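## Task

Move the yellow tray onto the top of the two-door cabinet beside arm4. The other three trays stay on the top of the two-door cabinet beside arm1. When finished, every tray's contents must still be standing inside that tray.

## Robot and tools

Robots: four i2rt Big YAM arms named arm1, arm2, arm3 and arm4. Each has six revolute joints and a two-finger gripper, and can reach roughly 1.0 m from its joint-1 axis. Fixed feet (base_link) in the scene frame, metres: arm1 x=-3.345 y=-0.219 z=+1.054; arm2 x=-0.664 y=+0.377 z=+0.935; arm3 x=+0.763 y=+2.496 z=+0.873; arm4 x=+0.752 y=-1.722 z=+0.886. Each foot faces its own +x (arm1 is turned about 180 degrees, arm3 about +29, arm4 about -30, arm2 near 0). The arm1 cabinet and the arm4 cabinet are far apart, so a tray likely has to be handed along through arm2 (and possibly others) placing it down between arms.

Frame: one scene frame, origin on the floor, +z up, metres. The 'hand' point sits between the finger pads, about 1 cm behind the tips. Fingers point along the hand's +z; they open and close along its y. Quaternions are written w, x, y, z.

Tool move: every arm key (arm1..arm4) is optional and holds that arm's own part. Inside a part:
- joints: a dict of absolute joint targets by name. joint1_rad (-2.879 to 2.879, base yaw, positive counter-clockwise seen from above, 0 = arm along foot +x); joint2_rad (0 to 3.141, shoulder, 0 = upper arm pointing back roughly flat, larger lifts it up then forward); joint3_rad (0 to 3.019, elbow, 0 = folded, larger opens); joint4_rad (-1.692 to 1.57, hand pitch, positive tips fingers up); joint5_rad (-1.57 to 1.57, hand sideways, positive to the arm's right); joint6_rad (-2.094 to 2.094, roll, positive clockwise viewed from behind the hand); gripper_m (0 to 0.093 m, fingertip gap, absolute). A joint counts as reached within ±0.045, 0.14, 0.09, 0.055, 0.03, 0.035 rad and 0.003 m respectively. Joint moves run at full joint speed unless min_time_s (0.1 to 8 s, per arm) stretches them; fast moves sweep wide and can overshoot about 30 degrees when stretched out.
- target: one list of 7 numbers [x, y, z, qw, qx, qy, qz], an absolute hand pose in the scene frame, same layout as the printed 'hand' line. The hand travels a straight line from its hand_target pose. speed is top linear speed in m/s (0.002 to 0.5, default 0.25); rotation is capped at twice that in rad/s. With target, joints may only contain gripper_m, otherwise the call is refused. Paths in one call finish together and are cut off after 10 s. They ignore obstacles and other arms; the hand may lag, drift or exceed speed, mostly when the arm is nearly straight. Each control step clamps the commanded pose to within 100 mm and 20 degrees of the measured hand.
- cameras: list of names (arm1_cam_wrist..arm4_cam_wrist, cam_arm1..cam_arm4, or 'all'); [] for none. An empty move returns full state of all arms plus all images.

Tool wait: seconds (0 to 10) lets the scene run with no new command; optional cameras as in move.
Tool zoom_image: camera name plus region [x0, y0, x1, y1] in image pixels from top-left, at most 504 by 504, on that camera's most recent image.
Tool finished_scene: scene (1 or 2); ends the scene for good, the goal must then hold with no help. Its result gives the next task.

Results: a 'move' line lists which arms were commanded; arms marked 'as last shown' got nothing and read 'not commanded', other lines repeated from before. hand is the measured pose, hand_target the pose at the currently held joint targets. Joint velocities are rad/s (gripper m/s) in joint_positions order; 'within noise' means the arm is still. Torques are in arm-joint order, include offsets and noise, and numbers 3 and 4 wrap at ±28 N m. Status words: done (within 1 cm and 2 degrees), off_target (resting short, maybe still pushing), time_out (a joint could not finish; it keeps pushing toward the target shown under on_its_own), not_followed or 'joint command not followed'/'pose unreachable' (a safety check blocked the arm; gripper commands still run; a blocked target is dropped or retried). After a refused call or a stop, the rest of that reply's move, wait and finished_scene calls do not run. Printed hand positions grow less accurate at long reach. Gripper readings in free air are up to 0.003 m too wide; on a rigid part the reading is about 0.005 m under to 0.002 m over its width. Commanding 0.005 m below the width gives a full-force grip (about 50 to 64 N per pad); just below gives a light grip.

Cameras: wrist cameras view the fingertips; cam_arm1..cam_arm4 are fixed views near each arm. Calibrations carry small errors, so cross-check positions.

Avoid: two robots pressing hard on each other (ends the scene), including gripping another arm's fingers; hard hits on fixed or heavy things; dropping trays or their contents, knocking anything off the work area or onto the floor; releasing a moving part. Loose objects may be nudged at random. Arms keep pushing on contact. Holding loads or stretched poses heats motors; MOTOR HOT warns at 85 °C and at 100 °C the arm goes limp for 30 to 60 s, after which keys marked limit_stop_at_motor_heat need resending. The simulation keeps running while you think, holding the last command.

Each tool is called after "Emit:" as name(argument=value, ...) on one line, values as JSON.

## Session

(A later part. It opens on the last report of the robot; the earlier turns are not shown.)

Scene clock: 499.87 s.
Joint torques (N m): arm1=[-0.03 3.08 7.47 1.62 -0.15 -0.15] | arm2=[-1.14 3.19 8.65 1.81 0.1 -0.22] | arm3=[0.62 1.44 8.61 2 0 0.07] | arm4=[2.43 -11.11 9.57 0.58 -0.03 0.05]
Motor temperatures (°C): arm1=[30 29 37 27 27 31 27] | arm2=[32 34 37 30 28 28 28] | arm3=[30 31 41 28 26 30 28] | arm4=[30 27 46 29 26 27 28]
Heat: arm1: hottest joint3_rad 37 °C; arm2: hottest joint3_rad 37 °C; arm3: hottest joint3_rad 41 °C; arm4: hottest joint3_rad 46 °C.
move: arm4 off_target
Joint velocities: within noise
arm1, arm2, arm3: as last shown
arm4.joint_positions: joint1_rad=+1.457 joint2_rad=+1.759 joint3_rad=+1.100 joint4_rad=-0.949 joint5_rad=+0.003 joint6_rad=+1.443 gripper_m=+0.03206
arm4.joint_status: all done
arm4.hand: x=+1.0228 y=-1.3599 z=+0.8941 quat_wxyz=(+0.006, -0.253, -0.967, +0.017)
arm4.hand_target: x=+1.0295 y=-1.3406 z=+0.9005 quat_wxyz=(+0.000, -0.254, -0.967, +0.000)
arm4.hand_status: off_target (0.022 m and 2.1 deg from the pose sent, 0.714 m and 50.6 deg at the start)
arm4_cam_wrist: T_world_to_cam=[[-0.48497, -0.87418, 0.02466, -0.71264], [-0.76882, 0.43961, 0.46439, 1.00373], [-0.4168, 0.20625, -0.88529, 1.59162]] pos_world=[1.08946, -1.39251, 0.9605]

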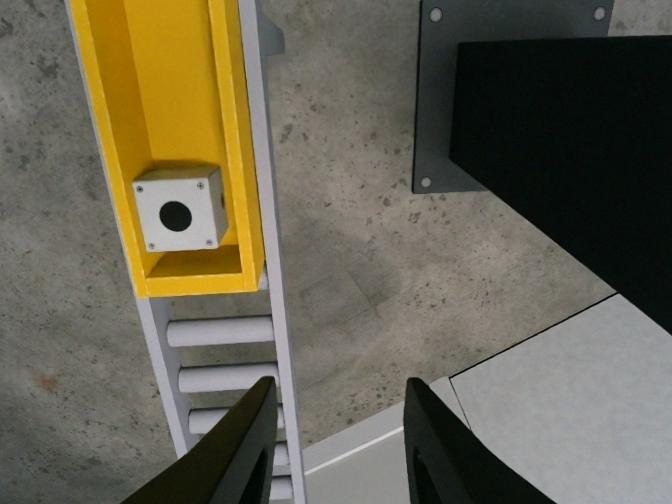

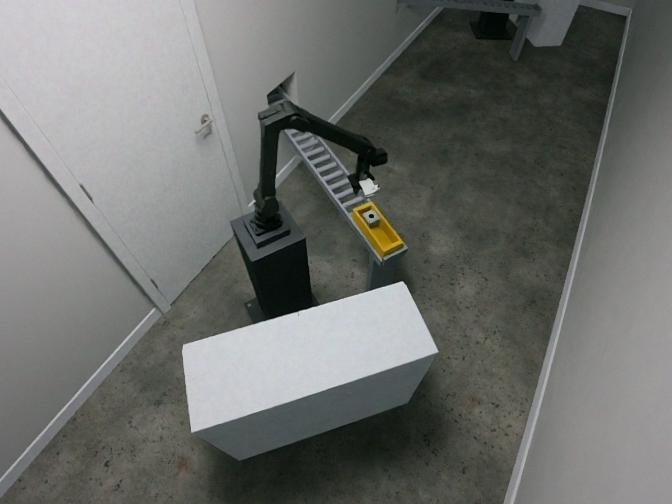

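Emit:
move(arm4={"target":[1.018,-1.252,0.75,0,0.2546,0.967,0],"speed":0.15}, cameras=["arm4_cam_wrist"])

Scene clock: 514.80 s.
Joint torques (N m): arm1=[-0.03 3.08 7.49 1.61 -0.15 -0.15] | arm2=[-1.2 3.19 8.65 1.8 0.1 -0.22] | arm3=[0.62 1.44 8.7 1.98 0 0.07] | arm4=[1.44 -13.68 7.66 0.57 0 0.01]
Motor temperatures (°C): arm1=[30 29 37 27 27 31 27] | arm2=[32 33 37 31 28 28 28] | arm3=[30 31 41 28 26 30 28] | arm4=[30 27 44 29 26 27 28]
Heat: arm1: hottest joint3_rad 37 °C; arm2: hottest joint3_rad 37 °C; arm3: hottest joint3_rad 41 °C; arm4: hottest joint3_rad 44 °C.
move: arm4 off_target
Joint velocities: within noise
arm1, arm2, arm3: as last shown
arm4.joint_positions: joint1_rad=+1.571 joint2_rad=+2.162 joint3_rad=+1.275 joint4_rad=-0.714 joint5_rad=+0.002 joint6_rad=+1.557 gripper_m=+0.03206
arm4.joint_status: not commanded
arm4.hand: x=+1.0149 y=-1.2699 z=+0.7488 quat_wxyz=(+0.003, -0.253, -0.967, +0.015)
arm4.hand_target: x=+1.0176 y=-1.2524 z=+0.7505 quat_wxyz=(+0.000, -0.255, -0.967, +0.000)
arm4.hand_status: off_target (0.018 m and 1.7 deg from the pose sent, 0.180 m and 2.1 deg at the start)
arm4_cam_wrist: T_world_to_cam=[[-0.48468, -0.8745, 0.01811, -0.62993], [-0.77177, 0.43731, 0.46166, 1.02769], [-0.41164, 0.20978, -0.88687, 1.44163]] pos_world=[1.08126, -1.30272, 0.81551]

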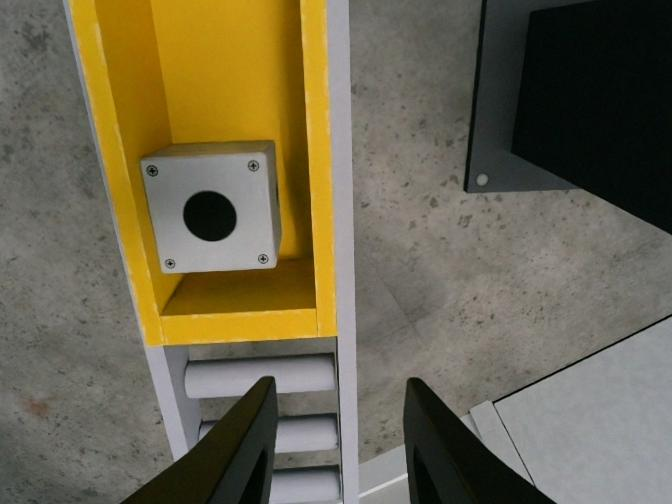

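Emit:
move(arm4={"target":[1.0115,-1.2415,0.605,0,0.2546,0.967,0],"speed":0.12,"joints":{"gripper_m":0.028}}, cameras=["arm4_cam_wrist"])

Scene clock: 530.40 s.
Joint torques (N m): arm1=[-0.03 3.14 7.47 1.61 -0.15 -0.15] | arm2=[-1.26 3.19 8.64 1.78 0.1 -0.23] | arm3=[0.44 1.61 8.65 1.98 0.02 0.09] | arm4=[2.08 -15.5 5.72 0.57 0.01 0.09]
Motor temperatures (°C): arm1=[29 29 37 27 27 31 27] | arm2=[32 32 37 31 28 28 27] | arm3=[30 31 41 28 26 30 28] | arm4=[30 28 43 29 26 27 28]
Heat: arm1: hottest joint3_rad 37 °C; arm2: hottest joint3_rad 37 °C; arm3: hottest joint3_rad 41 °C; arm4: hottest joint3_rad 43 °C.
move: arm4 off_target
Joint velocities: within noise
arm1, arm2, arm3: as last shown
arm4.joint_positions: joint1_rad=+1.588 joint2_rad=+2.485 joint3_rad=+1.394 joint4_rad=-0.505 joint5_rad=+0.002 joint6_rad=+1.576 gripper_m=+0.02806
arm4.joint_status: all done
arm4.hand: x=+1.0117 y=-1.2570 z=+0.6066 quat_wxyz=(+0.003, -0.254, -0.967, +0.013)
arm4.hand_target: x=+1.0114 y=-1.2418 z=+0.6054 quat_wxyz=(+0.000, -0.255, -0.967, +0.000)
arm4.hand_status: off_target (0.016 m and 1.5 deg from the pose sent, 0.147 m and 1.7 deg at the start)
arm4_cam_wrist: T_world_to_cam=[[-0.48676, -0.87343, 0.01389, -0.61166], [-0.77191, 0.43752, 0.46124, 1.08586], [-0.40893, 0.21379, -0.88717, 1.31391]] pos_world=[1.07775, -1.29022, 0.67332]

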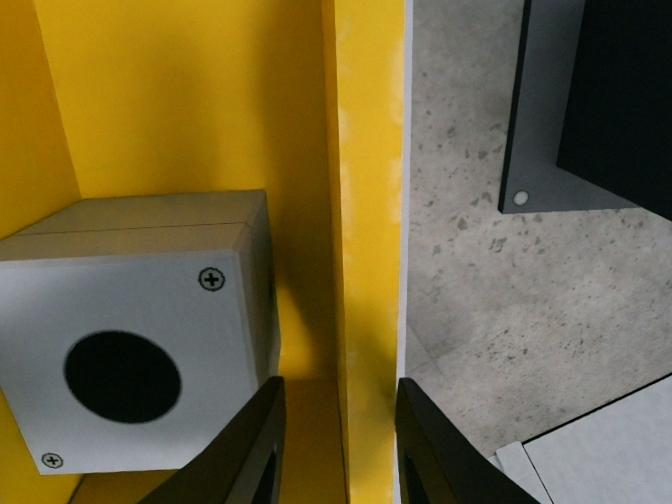

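Emit:
move(arm4={"target":[1.007,-1.250,0.603,0,0.2546,0.967,0],"speed":0.08})

Emit:
move(arm4={"target":[1.0065,-1.250,0.546,0,0.2546,0.967,0],"speed":0.08}, cameras=["arm4_cam_wrist"])

Scene clock: 538.43 s.
Joint torques (N m): arm1=[-0.03 3.08 7.47 1.62 -0.15 -0.15] | arm2=[-1.26 3.19 8.62 1.81 0.1 -0.23] | arm3=[0.5 1.49 8.69 1.99 0.01 0.08] | arm4=[2.02 -15.62 3.69 0.95 -0.06 0.08]
Motor temperatures (°C): arm1=[29 29 37 27 27 31 27] | arm2=[32 32 37 31 28 28 27] | arm3=[30 31 41 28 26 30 28] | arm4=[30 29 42 29 26 27 28]
Heat: arm1: hottest joint3_rad 37 °C; arm2: hottest joint3_rad 37 °C; arm3: hottest joint3_rad 41 °C; arm4: hottest joint3_rad 42 °C.
move: arm4 done
Joint velocities: within noise
arm1, arm2, arm3: as last shown
arm4.joint_positions: joint1_rad=+1.588 joint2_rad=+2.485 joint3_rad=+1.385 joint4_rad=-0.485 joint5_rad=+0.002 joint6_rad=+1.576 gripper_m=+0.02806
arm4.joint_status: not commanded
arm4.hand: x=+1.0117 y=-1.2570 z=+0.6051 quat_wxyz=(+0.001, -0.254, -0.967, +0.007)
arm4.hand_target: x=+1.0071 y=-1.2500 z=+0.6032 quat_wxyz=(+0.000, -0.255, -0.967, +0.000)
arm4.hand_status: done (0.009 m and 0.8 deg from the pose sent, 0.009 m and 1.5 deg at the start)
pictures: none

Scene clock: 539.77 s.
Joint torques (N m): arm1=[-0.03 3.08 7.49 1.61 -0.15 -0.15] | arm2=[-1.14 3.19 8.65 1.81 0.1 -0.22] | arm3=[0.38 1.49 8.69 1.98 0.01 0.08] | arm4=[2.2 -14.39 5.07 0.8 -0.01 0.01]
Motor temperatures (°C): arm1=[29 29 37 27 27 31 27] | arm2=[32 32 37 31 28 28 27] | arm3=[30 31 41 28 26 30 28] | arm4=[30 29 42 29 26 27 28]
Heat: arm1: hottest joint3_rad 37 °C; arm2: hottest joint3_rad 37 °C; arm3: hottest joint3_rad 41 °C; arm4: hottest joint3_rad 42 °C.
move: arm4 off_target
Joint velocities: within noise
arm1, arm2, arm3: as last shown
arm4.joint_positions: joint1_rad=+1.588 joint2_rad=+2.609 joint3_rad=+1.435 joint4_rad=-0.421 joint5_rad=+0.002 joint6_rad=+1.577 gripper_m=+0.02806
arm4.joint_status: not commanded
arm4.hand: x=+1.0074 y=-1.2646 z=+0.5499 quat_wxyz=(+0.002, -0.255, -0.967, +0.012)
arm4.hand_target: x=+1.0065 y=-1.2502 z=+0.5465 quat_wxyz=(+0.000, -0.255, -0.967, +0.000)
arm4.hand_status: off_target (0.015 m and 1.4 deg from the pose sent, 0.060 m and 0.8 deg at the start)
arm4_cam_wrist: T_world_to_cam=[[-0.48742, -0.87308, 0.01231, -0.61761], [-0.77197, 0.43748, 0.46116, 1.11205], [-0.40802, 0.21528, -0.88723, 1.26445]] pos_world=[1.07335, -1.29793, 0.61662]

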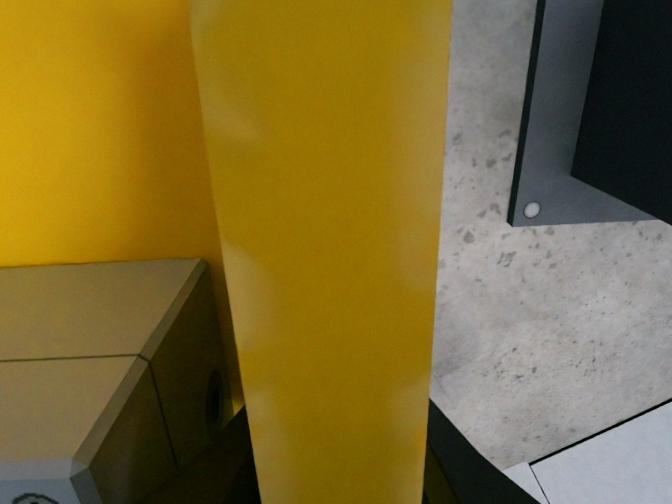

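Emit:
move(arm4={"target":[1.0065,-1.250,0.566,0,0.2546,0.967,0],"speed":0.08})

Emit:
move(arm4={"joints":{"gripper_m":0.0}})

Emit:
move(arm4={"target":[1.0065,-1.245,0.635,0,0.2546,0.967,0],"speed":0.07}, cameras=["arm4_cam_wrist","cam_arm4"])

Emit:
zoom_image(camera="cam_arm4", region=[300, 150, 430, 280])

Scene clock: 546.50 s.
Joint torques (N m): arm1=[-0.09 3.14 7.49 1.61 -0.15 -0.15] | arm2=[-1.2 3.19 8.65 1.8 0.1 -0.22] | arm3=[0.67 1.73 8.64 1.99 0.01 0.08] | arm4=[1.61 -18.9 2.92 0.08 0.02 0.07]
Motor temperatures (°C): arm1=[29 29 37 27 27 31 27] | arm2=[32 31 37 31 28 28 27] | arm3=[30 31 41 28 26 30 28] | arm4=[30 29 42 29 26 27 28]
Heat: arm1: hottest joint3_rad 37 °C; arm2: hottest joint3_rad 37 °C; arm3: hottest joint3_rad 41 °C; arm4: hottest joint3_rad 42 °C.
move: arm4 off_target
Joint velocities: within noise
arm1.joint_positions: joint1_rad=-1.592 joint2_rad=+0.602 joint3_rad=+1.354 joint4_rad=-0.944 joint5_rad=-0.006 joint6_rad=+1.677 gripper_m=+0.02996
arm1.joint_status: not commanded
arm1.hand: x=-3.3595 y=+0.0550 z=+1.6672 quat_wxyz=(-0.052, +0.019, +0.773, +0.632)
arm1.hand_target: x=-3.3611 y=+0.0589 z=+1.6617 quat_wxyz=(-0.052, +0.015, +0.779, +0.625)
arm1.hand_status: not commanded
arm2: as last shown
arm3.joint_positions: joint1_rad=-0.181 joint2_rad=+0.624 joint3_rad=+1.365 joint4_rad=-1.296 joint5_rad=+0.077 joint6_rad=-0.729 gripper_m=+0.09396
arm3.joint_status: not commanded
arm3.hand: x=+1.0043 y=+2.5662 z=+1.4050 quat_wxyz=(-0.466, +0.426, -0.765, +0.132)
arm3.hand_target: x=+1.0021 y=+2.5656 z=+1.4152 quat_wxyz=(-0.475, +0.422, -0.760, +0.134)
arm3.hand_status: not commanded
arm4.joint_positions: joint1_rad=+1.588 joint2_rad=+2.609 joint3_rad=+1.434 joint4_rad=-0.421 joint5_rad=+0.002 joint6_rad=+1.577 gripper_m=+0.02806
arm4.joint_status: not commanded
arm4.hand: x=+1.0070 y=-1.2652 z=+0.5497 quat_wxyz=(+0.003, -0.255, -0.967, +0.012)
arm4.hand_target: x=+1.0065 y=-1.2502 z=+0.5658 quat_wxyz=(+0.000, -0.255, -0.967, +0.000)
arm4.hand_status: off_target (0.022 m and 1.5 deg from the pose sent, 0.022 m and 1.4 deg at the start)
pictures: none

Scene clock: 547.17 s.
Joint torques (N m): arm1=[-0.03 3.08 7.49 1.62 -0.15 -0.15] | arm2=[-1.14 3.25 8.65 1.8 0.1 -0.23] | arm3=[0.56 1.55 8.68 2 0 0.07] | arm4=[0.73 -18.14 3.38 -0.13 0.09 0.19]
Motor temperatures (°C): arm1=[29 29 37 27 27 31 27] | arm2=[32 31 37 31 28 28 27] | arm3=[30 31 41 28 26 30 28] | arm4=[30 29 42 29 26 27 28]
Heat: arm1: hottest joint3_rad 37 °C; arm2: hottest joint3_rad 37 °C; arm3: hottest joint3_rad 41 °C; arm4: hottest joint3_rad 42 °C.
move: arm4 off_target
Joint velocities: within noise
arm1, arm2, arm3: as last shown
arm4.joint_positions: joint1_rad=+1.595 joint2_rad=+2.596 joint3_rad=+1.431 joint4_rad=-0.420 joint5_rad=+0.001 joint6_rad=+1.564 gripper_m=+0.01164
arm4.joint_status: gripper_m off_target (ended at +0.01167, target +0.00000)
arm4.hand: x=+1.0057 y=-1.2596 z=+0.5557 quat_wxyz=(+0.002, -0.245, -0.970, +0.007)
arm4.hand_target: x=+1.0065 y=-1.2502 z=+0.5656 quat_wxyz=(+0.000, -0.255, -0.967, +0.000)
arm4.hand_status: not commanded
pictures: none

Scene clock: 549.10 s.
Joint torques (N m): arm1=[-0.09 3.08 7.47 1.61 -0.15 -0.15] | arm2=[-1.14 3.19 8.65 1.8 0.1 -0.23] | arm3=[0.56 1.73 8.62 2.02 0 0.09] | arm4=[2.32 -20.19 4.44 -0.27 0.24 0.02]
Motor temperatures (°C): arm1=[29 29 37 27 27 31 27] | arm2=[32 31 37 31 28 28 27] | arm3=[30 31 41 28 26 30 28] | arm4=[30 30 41 29 26 27 28]
Heat: arm1: hottest joint3_rad 37 °C; arm2: hottest joint3_rad 37 °C; arm3: hottest joint3_rad 41 °C; arm4: hottest joint3_rad 41 °C.
move: arm4 off_target
Joint velocities: within noise
arm1, arm3: as last shown
arm2.joint_positions: joint1_rad=+0.932 joint2_rad=+0.605 joint3_rad=+1.413 joint4_rad=-1.037 joint5_rad=+0.004 joint6_rad=+1.353 gripper_m=+0.02991
arm2.joint_status: not commanded
arm2.hand: x=-0.8433 y=+0.1874 z=+1.5543 quat_wxyz=(+0.549, +0.759, -0.205, -0.283)
arm2.hand_target: x=-0.8478 y=+0.1856 z=+1.5445 quat_wxyz=(+0.537, +0.767, -0.207, -0.284)
arm2.hand_status: not commanded
arm4.joint_positions: joint1_rad=+1.597 joint2_rad=+2.490 joint3_rad=+1.355 joint4_rad=-0.509 joint5_rad=-0.003 joint6_rad=+1.580 gripper_m=+0.01164
arm4.joint_status: not commanded
arm4.hand: x=+0.9947 y=-1.2768 z=+0.5984 quat_wxyz=(+0.011, -0.252, -0.967, +0.035)
arm4.hand_target: x=+1.0058 y=-1.2460 z=+0.6342 quat_wxyz=(+0.001, -0.255, -0.967, +0.000)
arm4.hand_status: off_target (0.050 m and 4.2 deg from the pose sent, 0.081 m and 1.4 deg at the start)
arm4_cam_wrist: T_world_to_cam=[[-0.48195, -0.87406, 0.06116, -0.67089], [-0.76115, 0.45222, 0.46492, 1.09106], [-0.43402, 0.17752, -0.88324, 1.28026]] pos_world=[1.06279, -1.30706, 0.66455]

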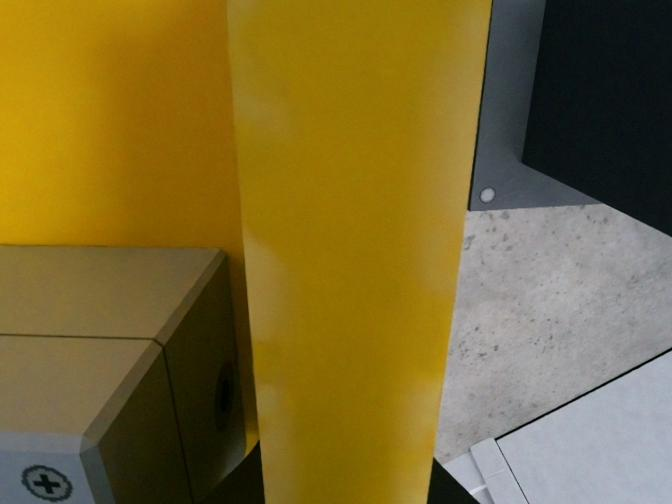

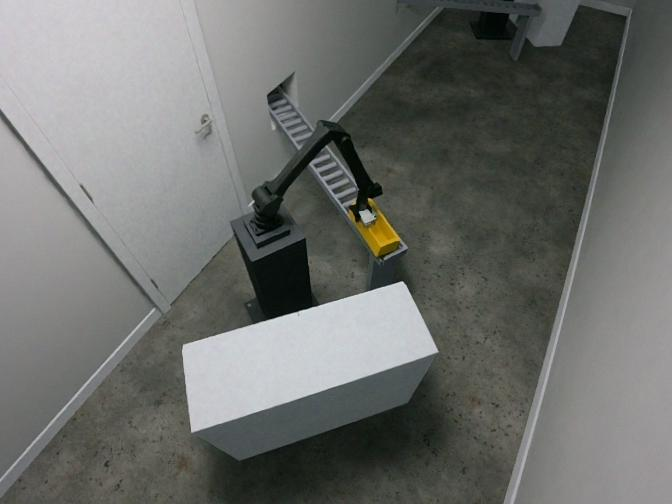

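Scaled by 3.877 from the camera's image (finer frame: 960x720).

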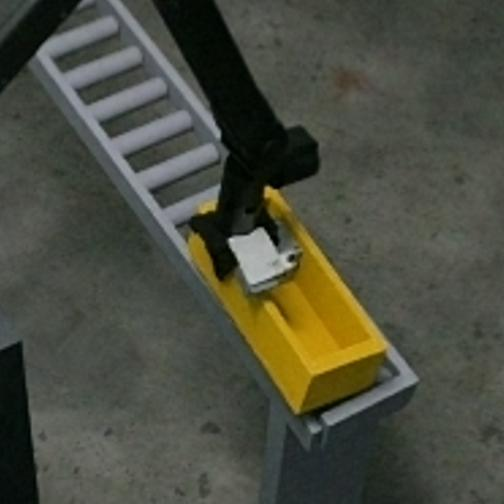

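Emit:
move(arm4={"target":[1.012,-1.25,0.97,0,0.2546,0.967,0],"speed":0.15})

Emit:
move(arm4={"target":[1.23,-1.935,0.97,0,0.887,0.4617,0],"speed":0.2}, cameras=["arm4_cam_wrist","cam_arm4"])

Emit:
zoom_image(camera="cam_arm4", region=[170, 230, 450, 470])

Scene clock: 573.93 s.
Joint torques (N m): arm1=[-0.09 3.14 7.46 1.61 -0.15 -0.15] | arm2=[-1.32 3.14 8.65 1.81 0.1 -0.23] | arm3=[0.5 1.55 8.65 2.04 0 0.09] | arm4=[0.85 -18.02 12.38 -0.25 0.22 -0.06]
Motor temperatures (°C): arm1=[29 28 37 27 27 31 27] | arm2=[32 31 37 31 28 28 27] | arm3=[30 31 41 28 26 30 28] | arm4=[30 32 40 29 26 27 29]
Heat: arm1: hottest joint3_rad 37 °C; arm2: hottest joint3_rad 37 °C; arm3: hottest joint3_rad 41 °C; arm4: hottest joint3_rad 40 °C.
move: arm4 off_target
Joint velocities: within noise
arm1, arm2, arm3: as last shown
arm4.joint_positions: joint1_rad=+1.597 joint2_rad=+1.881 joint3_rad=+1.364 joint4_rad=-1.167 joint5_rad=-0.003 joint6_rad=+1.580 gripper_m=+0.01164
arm4.joint_status: not commanded
arm4.hand: x=+0.9944 y=-1.2779 z=+0.9210 quat_wxyz=(+0.016, -0.252, -0.966, +0.054)
arm4.hand_target: x=+1.0104 y=-1.2528 z=+0.9706 quat_wxyz=(+0.000, -0.255, -0.967, +0.000)
arm4.hand_status: off_target (0.059 m and 6.5 deg from the pose sent, 0.373 m and 4.2 deg at the start)
pictures: none

Scene clock: 578.90 s.
Joint torques (N m): arm1=[-0.09 3.14 7.49 1.61 -0.15 -0.15] | arm2=[-1.14 3.19 8.62 1.78 0.1 -0.23] | arm3=[0.5 1.55 8.65 2.02 0 0.08] | arm4=[0.79 -13.8 12.86 -0.27 0.19 0.16]
Motor temperatures (°C): arm1=[29 28 37 27 27 31 27] | arm2=[32 31 37 31 28 28 27] | arm3=[30 31 41 28 26 30 28] | arm4=[30 32 41 29 26 27 29]
Heat: arm1: hottest joint3_rad 37 °C; arm2: hottest joint3_rad 37 °C; arm3: hottest joint3_rad 41 °C; arm4: hottest joint3_rad 41 °C.
move: arm4 off_target
Joint velocities: within noise
arm1, arm2, arm3: as last shown
arm4.joint_positions: joint1_rad=+0.111 joint2_rad=+1.805 joint3_rad=+1.309 joint4_rad=-1.152 joint5_rad=-0.004 joint6_rad=+1.747 gripper_m=+0.01164
arm4.joint_status: not commanded
arm4.hand: x=+1.2023 y=-1.9207 z=+0.9396 quat_wxyz=(+0.032, -0.882, -0.470, +0.023)
arm4.hand_target: x=+1.2280 y=-1.9340 z=+0.9709 quat_wxyz=(+0.000, -0.887, -0.462, -0.001)
arm4.hand_status: off_target (0.044 m and 4.6 deg from the pose sent, 0.700 m and 95.9 deg at the start)
arm4_cam_wrist: T_world_to_cam=[[-0.83132, 0.55189, 0.06578, 1.99992], [0.5178, 0.72602, 0.45253, 0.38155], [0.20199, 0.41026, -0.88932, 1.47413]] pos_world=[1.16724, -1.98553, 1.00676]

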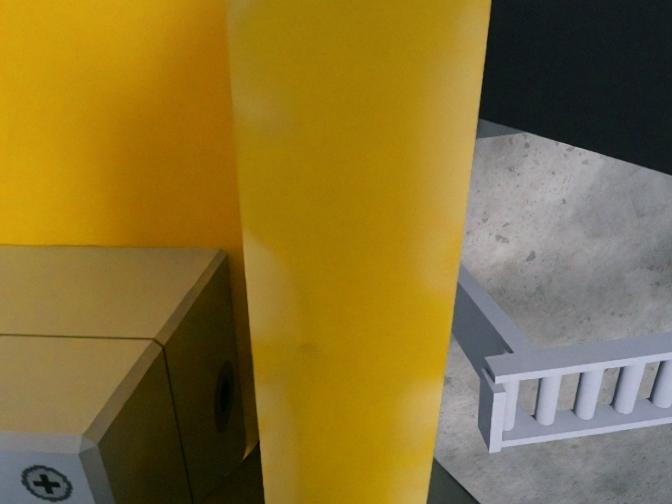

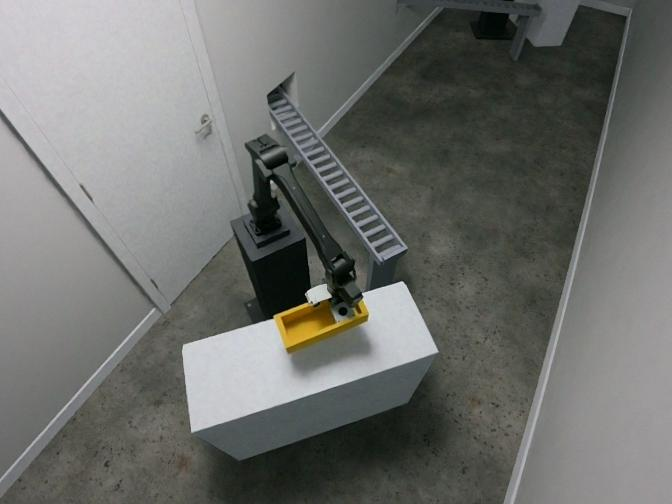

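Scaled by 1.800 from the camera's image (finer frame: 960x720).

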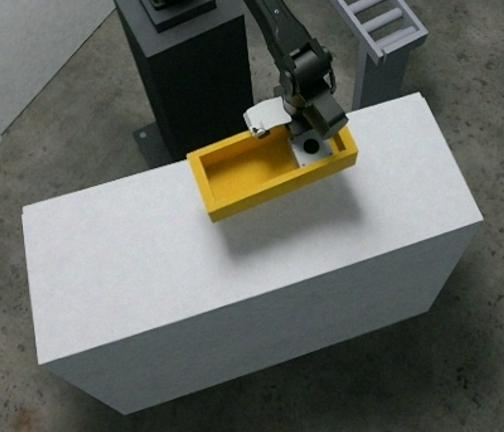

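Emit:
move(arm4={"target":[1.25,-1.952,0.83,-0.03,-0.887,-0.462,-0.02],"speed":0.12})

Emit:
move(arm4={"target":[1.25,-1.952,0.775,-0.03,-0.887,-0.462,-0.02],"speed":0.05}, cameras=["cam_arm4"])

Emit:
zoom_image(camera="cam_arm4", region=[230, 250, 430, 400])

Scene clock: 586.17 s.
Joint torques (N m): arm1=[-0.09 3.08 7.47 1.61 -0.15 -0.15] | arm2=[-1.2 3.25 8.64 1.81 0.1 -0.22] | arm3=[0.5 1.73 8.69 2 -0.01 0.07] | arm4=[0.15 -14.8 7.36 1.02 -0.22 -0.09]
Motor temperatures (°C): arm1=[29 28 37 27 27 31 27] | arm2=[32 31 37 31 28 28 27] | arm3=[30 31 41 28 26 30 28] | arm4=[30 32 41 29 26 27 29]
Heat: arm1: hottest joint3_rad 37 °C; arm2: hottest joint3_rad 37 °C; arm3: hottest joint3_rad 41 °C; arm4: hottest joint3_rad 41 °C.
move: arm4 off_target
Joint velocities: within noise
arm1, arm2, arm3: as last shown
arm4.joint_positions: joint1_rad=+0.109 joint2_rad=+2.015 joint3_rad=+1.268 joint4_rad=-0.795 joint5_rad=+0.011 joint6_rad=+1.749 gripper_m=+0.01164
arm4.joint_status: not commanded
arm4.hand: x=+1.2380 y=-1.9407 z=+0.8215 quat_wxyz=(-0.015, -0.883, -0.468, -0.004)
arm4.hand_target: x=+1.2496 y=-1.9520 z=+0.8303 quat_wxyz=(-0.030, -0.886, -0.462, -0.020)
arm4.hand_status: off_target (0.019 m and 2.7 deg from the pose sent, 0.124 m and 8.7 deg at the start)
pictures: none

Scene clock: 587.80 s.
Joint torques (N m): arm1=[-0.03 3.08 7.49 1.61 -0.15 -0.15] | arm2=[-1.2 3.19 8.64 1.81 0.1 -0.22] | arm3=[0.56 1.55 8.68 2 0.01 0.07] | arm4=[-0.44 -9.11 5.83 2.55 -0.23 -0.15]
Motor temperatures (°C): arm1=[29 28 37 27 27 31 27] | arm2=[32 31 37 31 28 28 27] | arm3=[30 31 41 28 26 30 28] | arm4=[30 32 41 29 26 27 30]
Heat: arm1: hottest joint3_rad 37 °C; arm2: hottest joint3_rad 37 °C; arm3: hottest joint3_rad 41 °C; arm4: hottest joint3_rad 41 °C.
move: arm4 off_target
Joint velocities: within noise
arm1, arm2, arm3: as last shown
arm4.joint_positions: joint1_rad=+0.109 joint2_rad=+2.037 joint3_rad=+1.268 joint4_rad=-0.714 joint5_rad=+0.012 joint6_rad=+1.754 gripper_m=+0.01164
arm4.joint_status: not commanded
arm4.hand: x=+1.2522 y=-1.9472 z=+0.8110 quat_wxyz=(-0.038, -0.884, -0.466, -0.022)
arm4.hand_target: x=+1.2479 y=-1.9508 z=+0.7769 quat_wxyz=(-0.030, -0.886, -0.462, -0.020)
arm4.hand_status: off_target (0.036 m and 1.1 deg from the pose sent, 0.049 m and 2.7 deg at the start)

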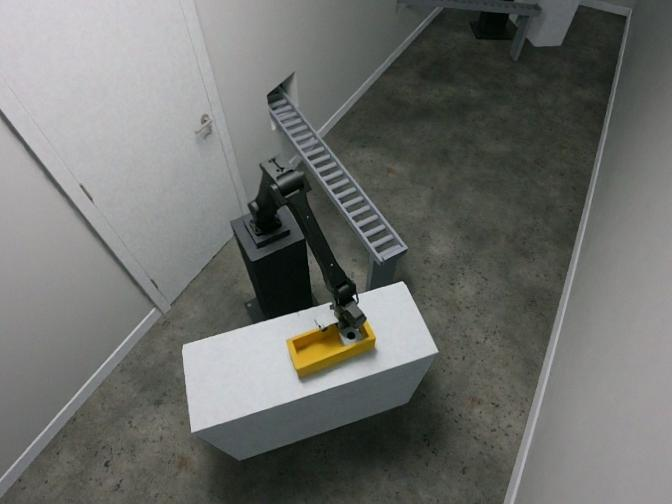

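Scaled by 2.520 from the camera's image (finer frame: 960x720).

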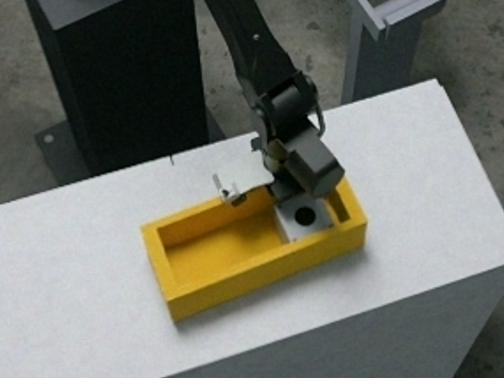

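Emit:
move(arm4={"target":[1.248,-1.951,0.79,0.0,-0.886,-0.463,0.0],"speed":0.06})

Emit:
move(arm4={"joints":{"gripper_m":0.026}}, cameras=["arm4_cam_wrist","cam_arm4"])

Emit:
zoom_image(camera="cam_arm4", region=[230, 250, 430, 400])

Scene clock: 593.53 s.
Joint torques (N m): arm1=[-0.09 3.08 7.47 1.61 -0.15 -0.15] | arm2=[-1.2 3.25 8.66 1.78 0.11 -0.23] | arm3=[0.44 1.61 8.69 1.99 -0.01 0.08] | arm4=[0.21 -11.63 7.38 0.03 -0.24 -0.21]
Motor temperatures (°C): arm1=[29 28 37 27 27 30 27] | arm2=[32 30 37 31 28 28 27] | arm3=[30 31 41 28 26 30 28] | arm4=[30 31 41 29 26 27 30]
Heat: arm1: hottest joint3_rad 37 °C; arm2: hottest joint3_rad 37 °C; arm3: hottest joint3_rad 41 °C; arm4: hottest joint3_rad 41 °C.
move: arm4 off_target
Joint velocities: within noise
arm1, arm2, arm3: as last shown
arm4.joint_positions: joint1_rad=+0.107 joint2_rad=+2.059 joint3_rad=+1.310 joint4_rad=-0.781 joint5_rad=+0.007 joint6_rad=+1.754 gripper_m=+0.01164
arm4.joint_status: not commanded
arm4.hand: x=+1.2526 y=-1.9475 z=+0.8109 quat_wxyz=(-0.018, -0.885, -0.465, -0.010)
arm4.hand_target: x=+1.2473 y=-1.9504 z=+0.7906 quat_wxyz=(+0.000, -0.886, -0.463, +0.000)
arm4.hand_status: off_target (0.022 m and 2.4 deg from the pose sent, 0.022 m and 5.0 deg at the start)
pictures: none

Scene clock: 594.10 s.
Joint torques (N m): arm1=[-0.03 3.14 7.49 1.61 -0.15 -0.15] | arm2=[-1.2 3.19 8.65 1.81 0.1 -0.23] | arm3=[0.62 1.49 8.69 2.03 0.01 0.07] | arm4=[-0.5 -11.87 7.2 0.23 -0.41 -0.17]
Motor temperatures (°C): arm1=[29 28 37 27 27 30 27] | arm2=[32 30 37 31 28 28 27] | arm3=[30 31 41 28 26 30 28] | arm4=[30 31 41 29 26 27 30]
Heat: arm1: hottest joint3_rad 37 °C; arm2: hottest joint3_rad 37 °C; arm3: hottest joint3_rad 41 °C; arm4: hottest joint3_rad 41 °C.
move: arm4 done
Joint velocities: within noise
arm1.joint_positions: joint1_rad=-1.592 joint2_rad=+0.602 joint3_rad=+1.354 joint4_rad=-0.944 joint5_rad=-0.006 joint6_rad=+1.677 gripper_m=+0.02996
arm1.joint_status: not commanded
arm1.hand: x=-3.3595 y=+0.0550 z=+1.6672 quat_wxyz=(-0.052, +0.019, +0.773, +0.632)
arm1.hand_target: x=-3.3611 y=+0.0589 z=+1.6617 quat_wxyz=(-0.052, +0.015, +0.779, +0.625)
arm1.hand_status: not commanded
arm2: as last shown
arm3.joint_positions: joint1_rad=-0.181 joint2_rad=+0.624 joint3_rad=+1.365 joint4_rad=-1.296 joint5_rad=+0.077 joint6_rad=-0.729 gripper_m=+0.09396
arm3.joint_status: not commanded
arm3.hand: x=+1.0043 y=+2.5662 z=+1.4050 quat_wxyz=(-0.466, +0.426, -0.765, +0.132)
arm3.hand_target: x=+1.0021 y=+2.5656 z=+1.4152 quat_wxyz=(-0.475, +0.422, -0.760, +0.134)
arm3.hand_status: not commanded
arm4.joint_positions: joint1_rad=+0.107 joint2_rad=+2.067 joint3_rad=+1.312 joint4_rad=-0.784 joint5_rad=+0.010 joint6_rad=+1.754 gripper_m=+0.02591
arm4.joint_status: all done
arm4.hand: x=+1.2509 y=-1.9473 z=+0.8071 quat_wxyz=(-0.015, -0.885, -0.465, -0.006)
arm4.hand_target: x=+1.2473 y=-1.9505 z=+0.7905 quat_wxyz=(+0.000, -0.886, -0.463, +0.000)
arm4.hand_status: not commanded
arm4_cam_wrist: T_world_to_cam=[[-0.82638, 0.56136, -0.04442, 2.16496], [0.48264, 0.74671, 0.4577, 0.51572], [0.2901, 0.35679, -0.888, 1.14197]] pos_world=[1.20889, -2.00786, 0.87419]

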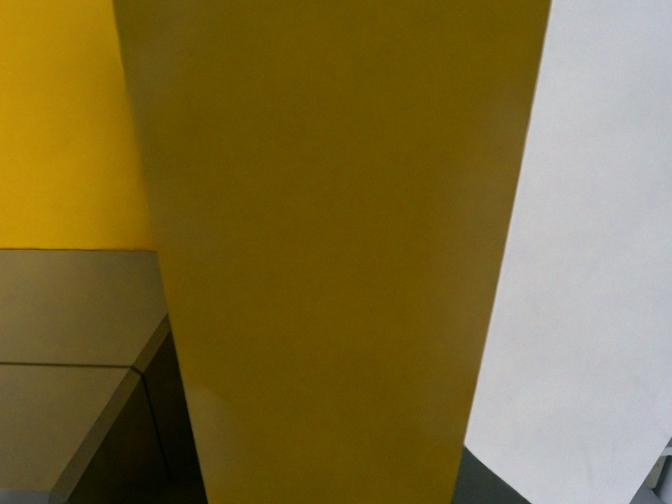

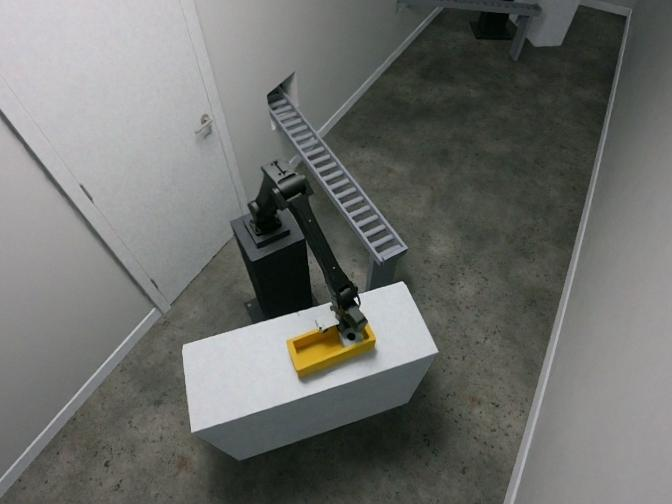

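Scaled by 2.520 from the camera's image (finer frame: 960x720).

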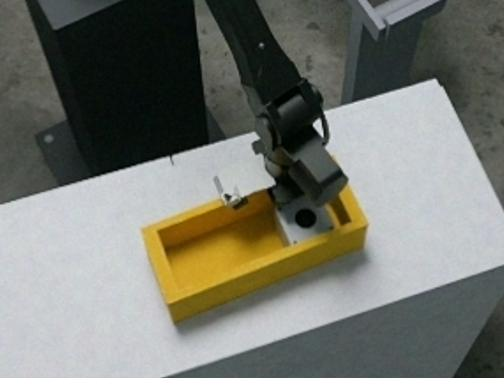

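Retreat up slowly.

Emit:
move(arm4={"target":[1.249,-1.949,0.96,-0.01,-0.885,-0.464,-0.004],"speed":0.1}, cameras=["arm4_cam_wrist","cam_arm4","cam_arm1"])

Emit:
zoom_image(camera="cam_arm4", region=[230, 250, 430, 400])

Scene clock: 599.40 s.
Joint torques (N m): arm1=[-0.09 3.14 7.49 1.61 -0.15 -0.15] | arm2=[-1.2 3.19 8.65 1.8 0.1 -0.22] | arm3=[0.44 1.61 8.66 2.02 0.01 0.08] | arm4=[0.44 -15.85 10.45 -0.54 0.08 -0.11]
Motor temperatures (°C): arm1=[29 28 37 27 27 30 27] | arm2=[32 30 37 30 28 28 27] | arm3=[30 31 41 28 26 30 28] | arm4=[30 31 41 29 26 27 29]
Heat: arm1: hottest joint3_rad 37 °C; arm2: hottest joint3_rad 37 °C; arm3: hottest joint3_rad 41 °C; arm4: hottest joint3_rad 41 °C.
move: arm4 off_target
Joint velocities: within noise
arm1, arm2, arm3: as last shown
arm4.joint_positions: joint1_rad=+0.107 joint2_rad=+1.872 joint3_rad=+1.391 joint4_rad=-1.125 joint5_rad=+0.005 joint6_rad=+1.753 gripper_m=+0.02598
arm4.joint_status: not commanded
arm4.hand: x=+1.2338 y=-1.9387 z=+0.9326 quat_wxyz=(+0.013, -0.885, -0.466, +0.014)
arm4.hand_target: x=+1.2480 y=-1.9484 z=+0.9601 quat_wxyz=(-0.010, -0.886, -0.464, -0.004)
arm4.hand_status: off_target (0.033 m and 3.3 deg from the pose sent, 0.153 m and 0.7 deg at the start)
pictures: arm4_cam_wrist, cam_arm1, cam_arm4
arm4_cam_wrist: T_world_to_cam=[[-0.82744, 0.56106, 0.02365, 2.08891], [0.50951, 0.73239, 0.45167, 0.40483], [0.23609, 0.38578, -0.89187, 1.38165]] pos_world=[1.19598, -2.0015, 1.00001]

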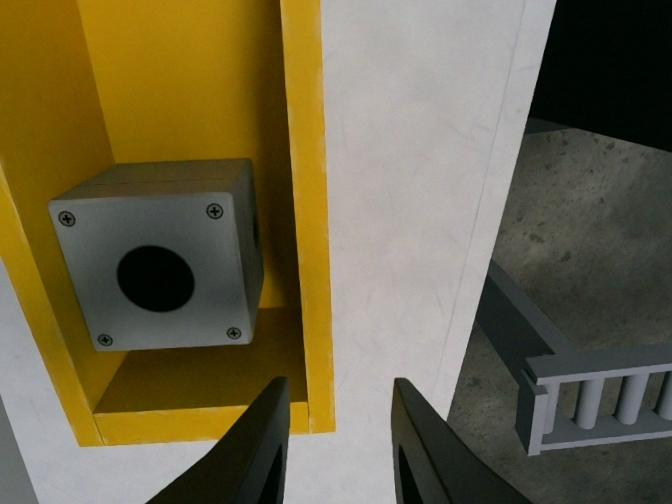

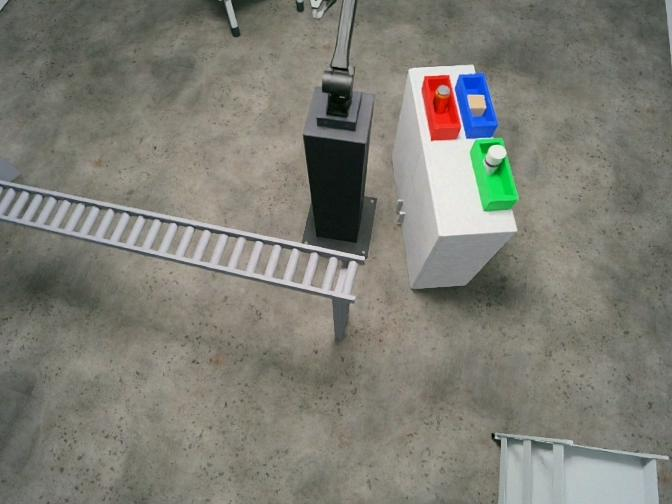

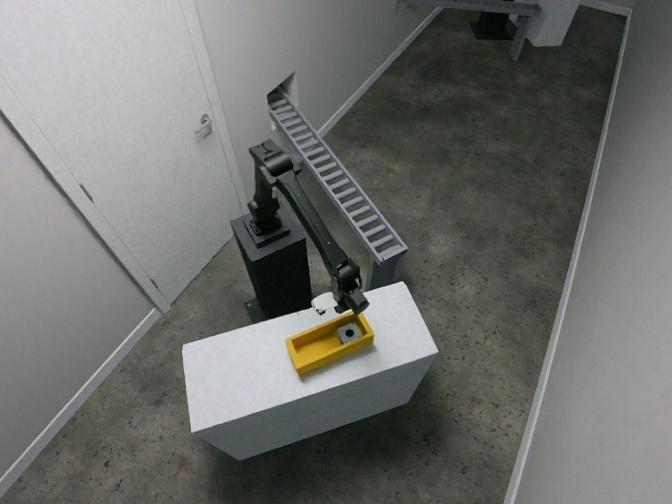

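Scaled by 2.520 from the camera's image (finer frame: 960x720).

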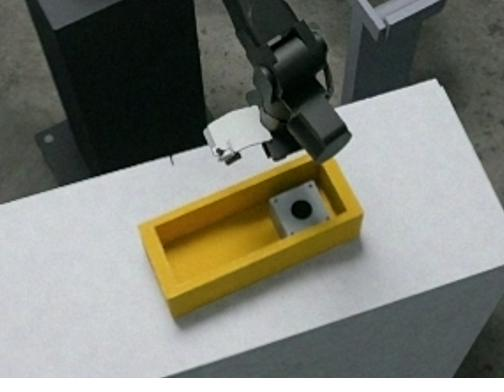

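Emit:
finished_scene(scene=1)

The scene is finished: the task was done.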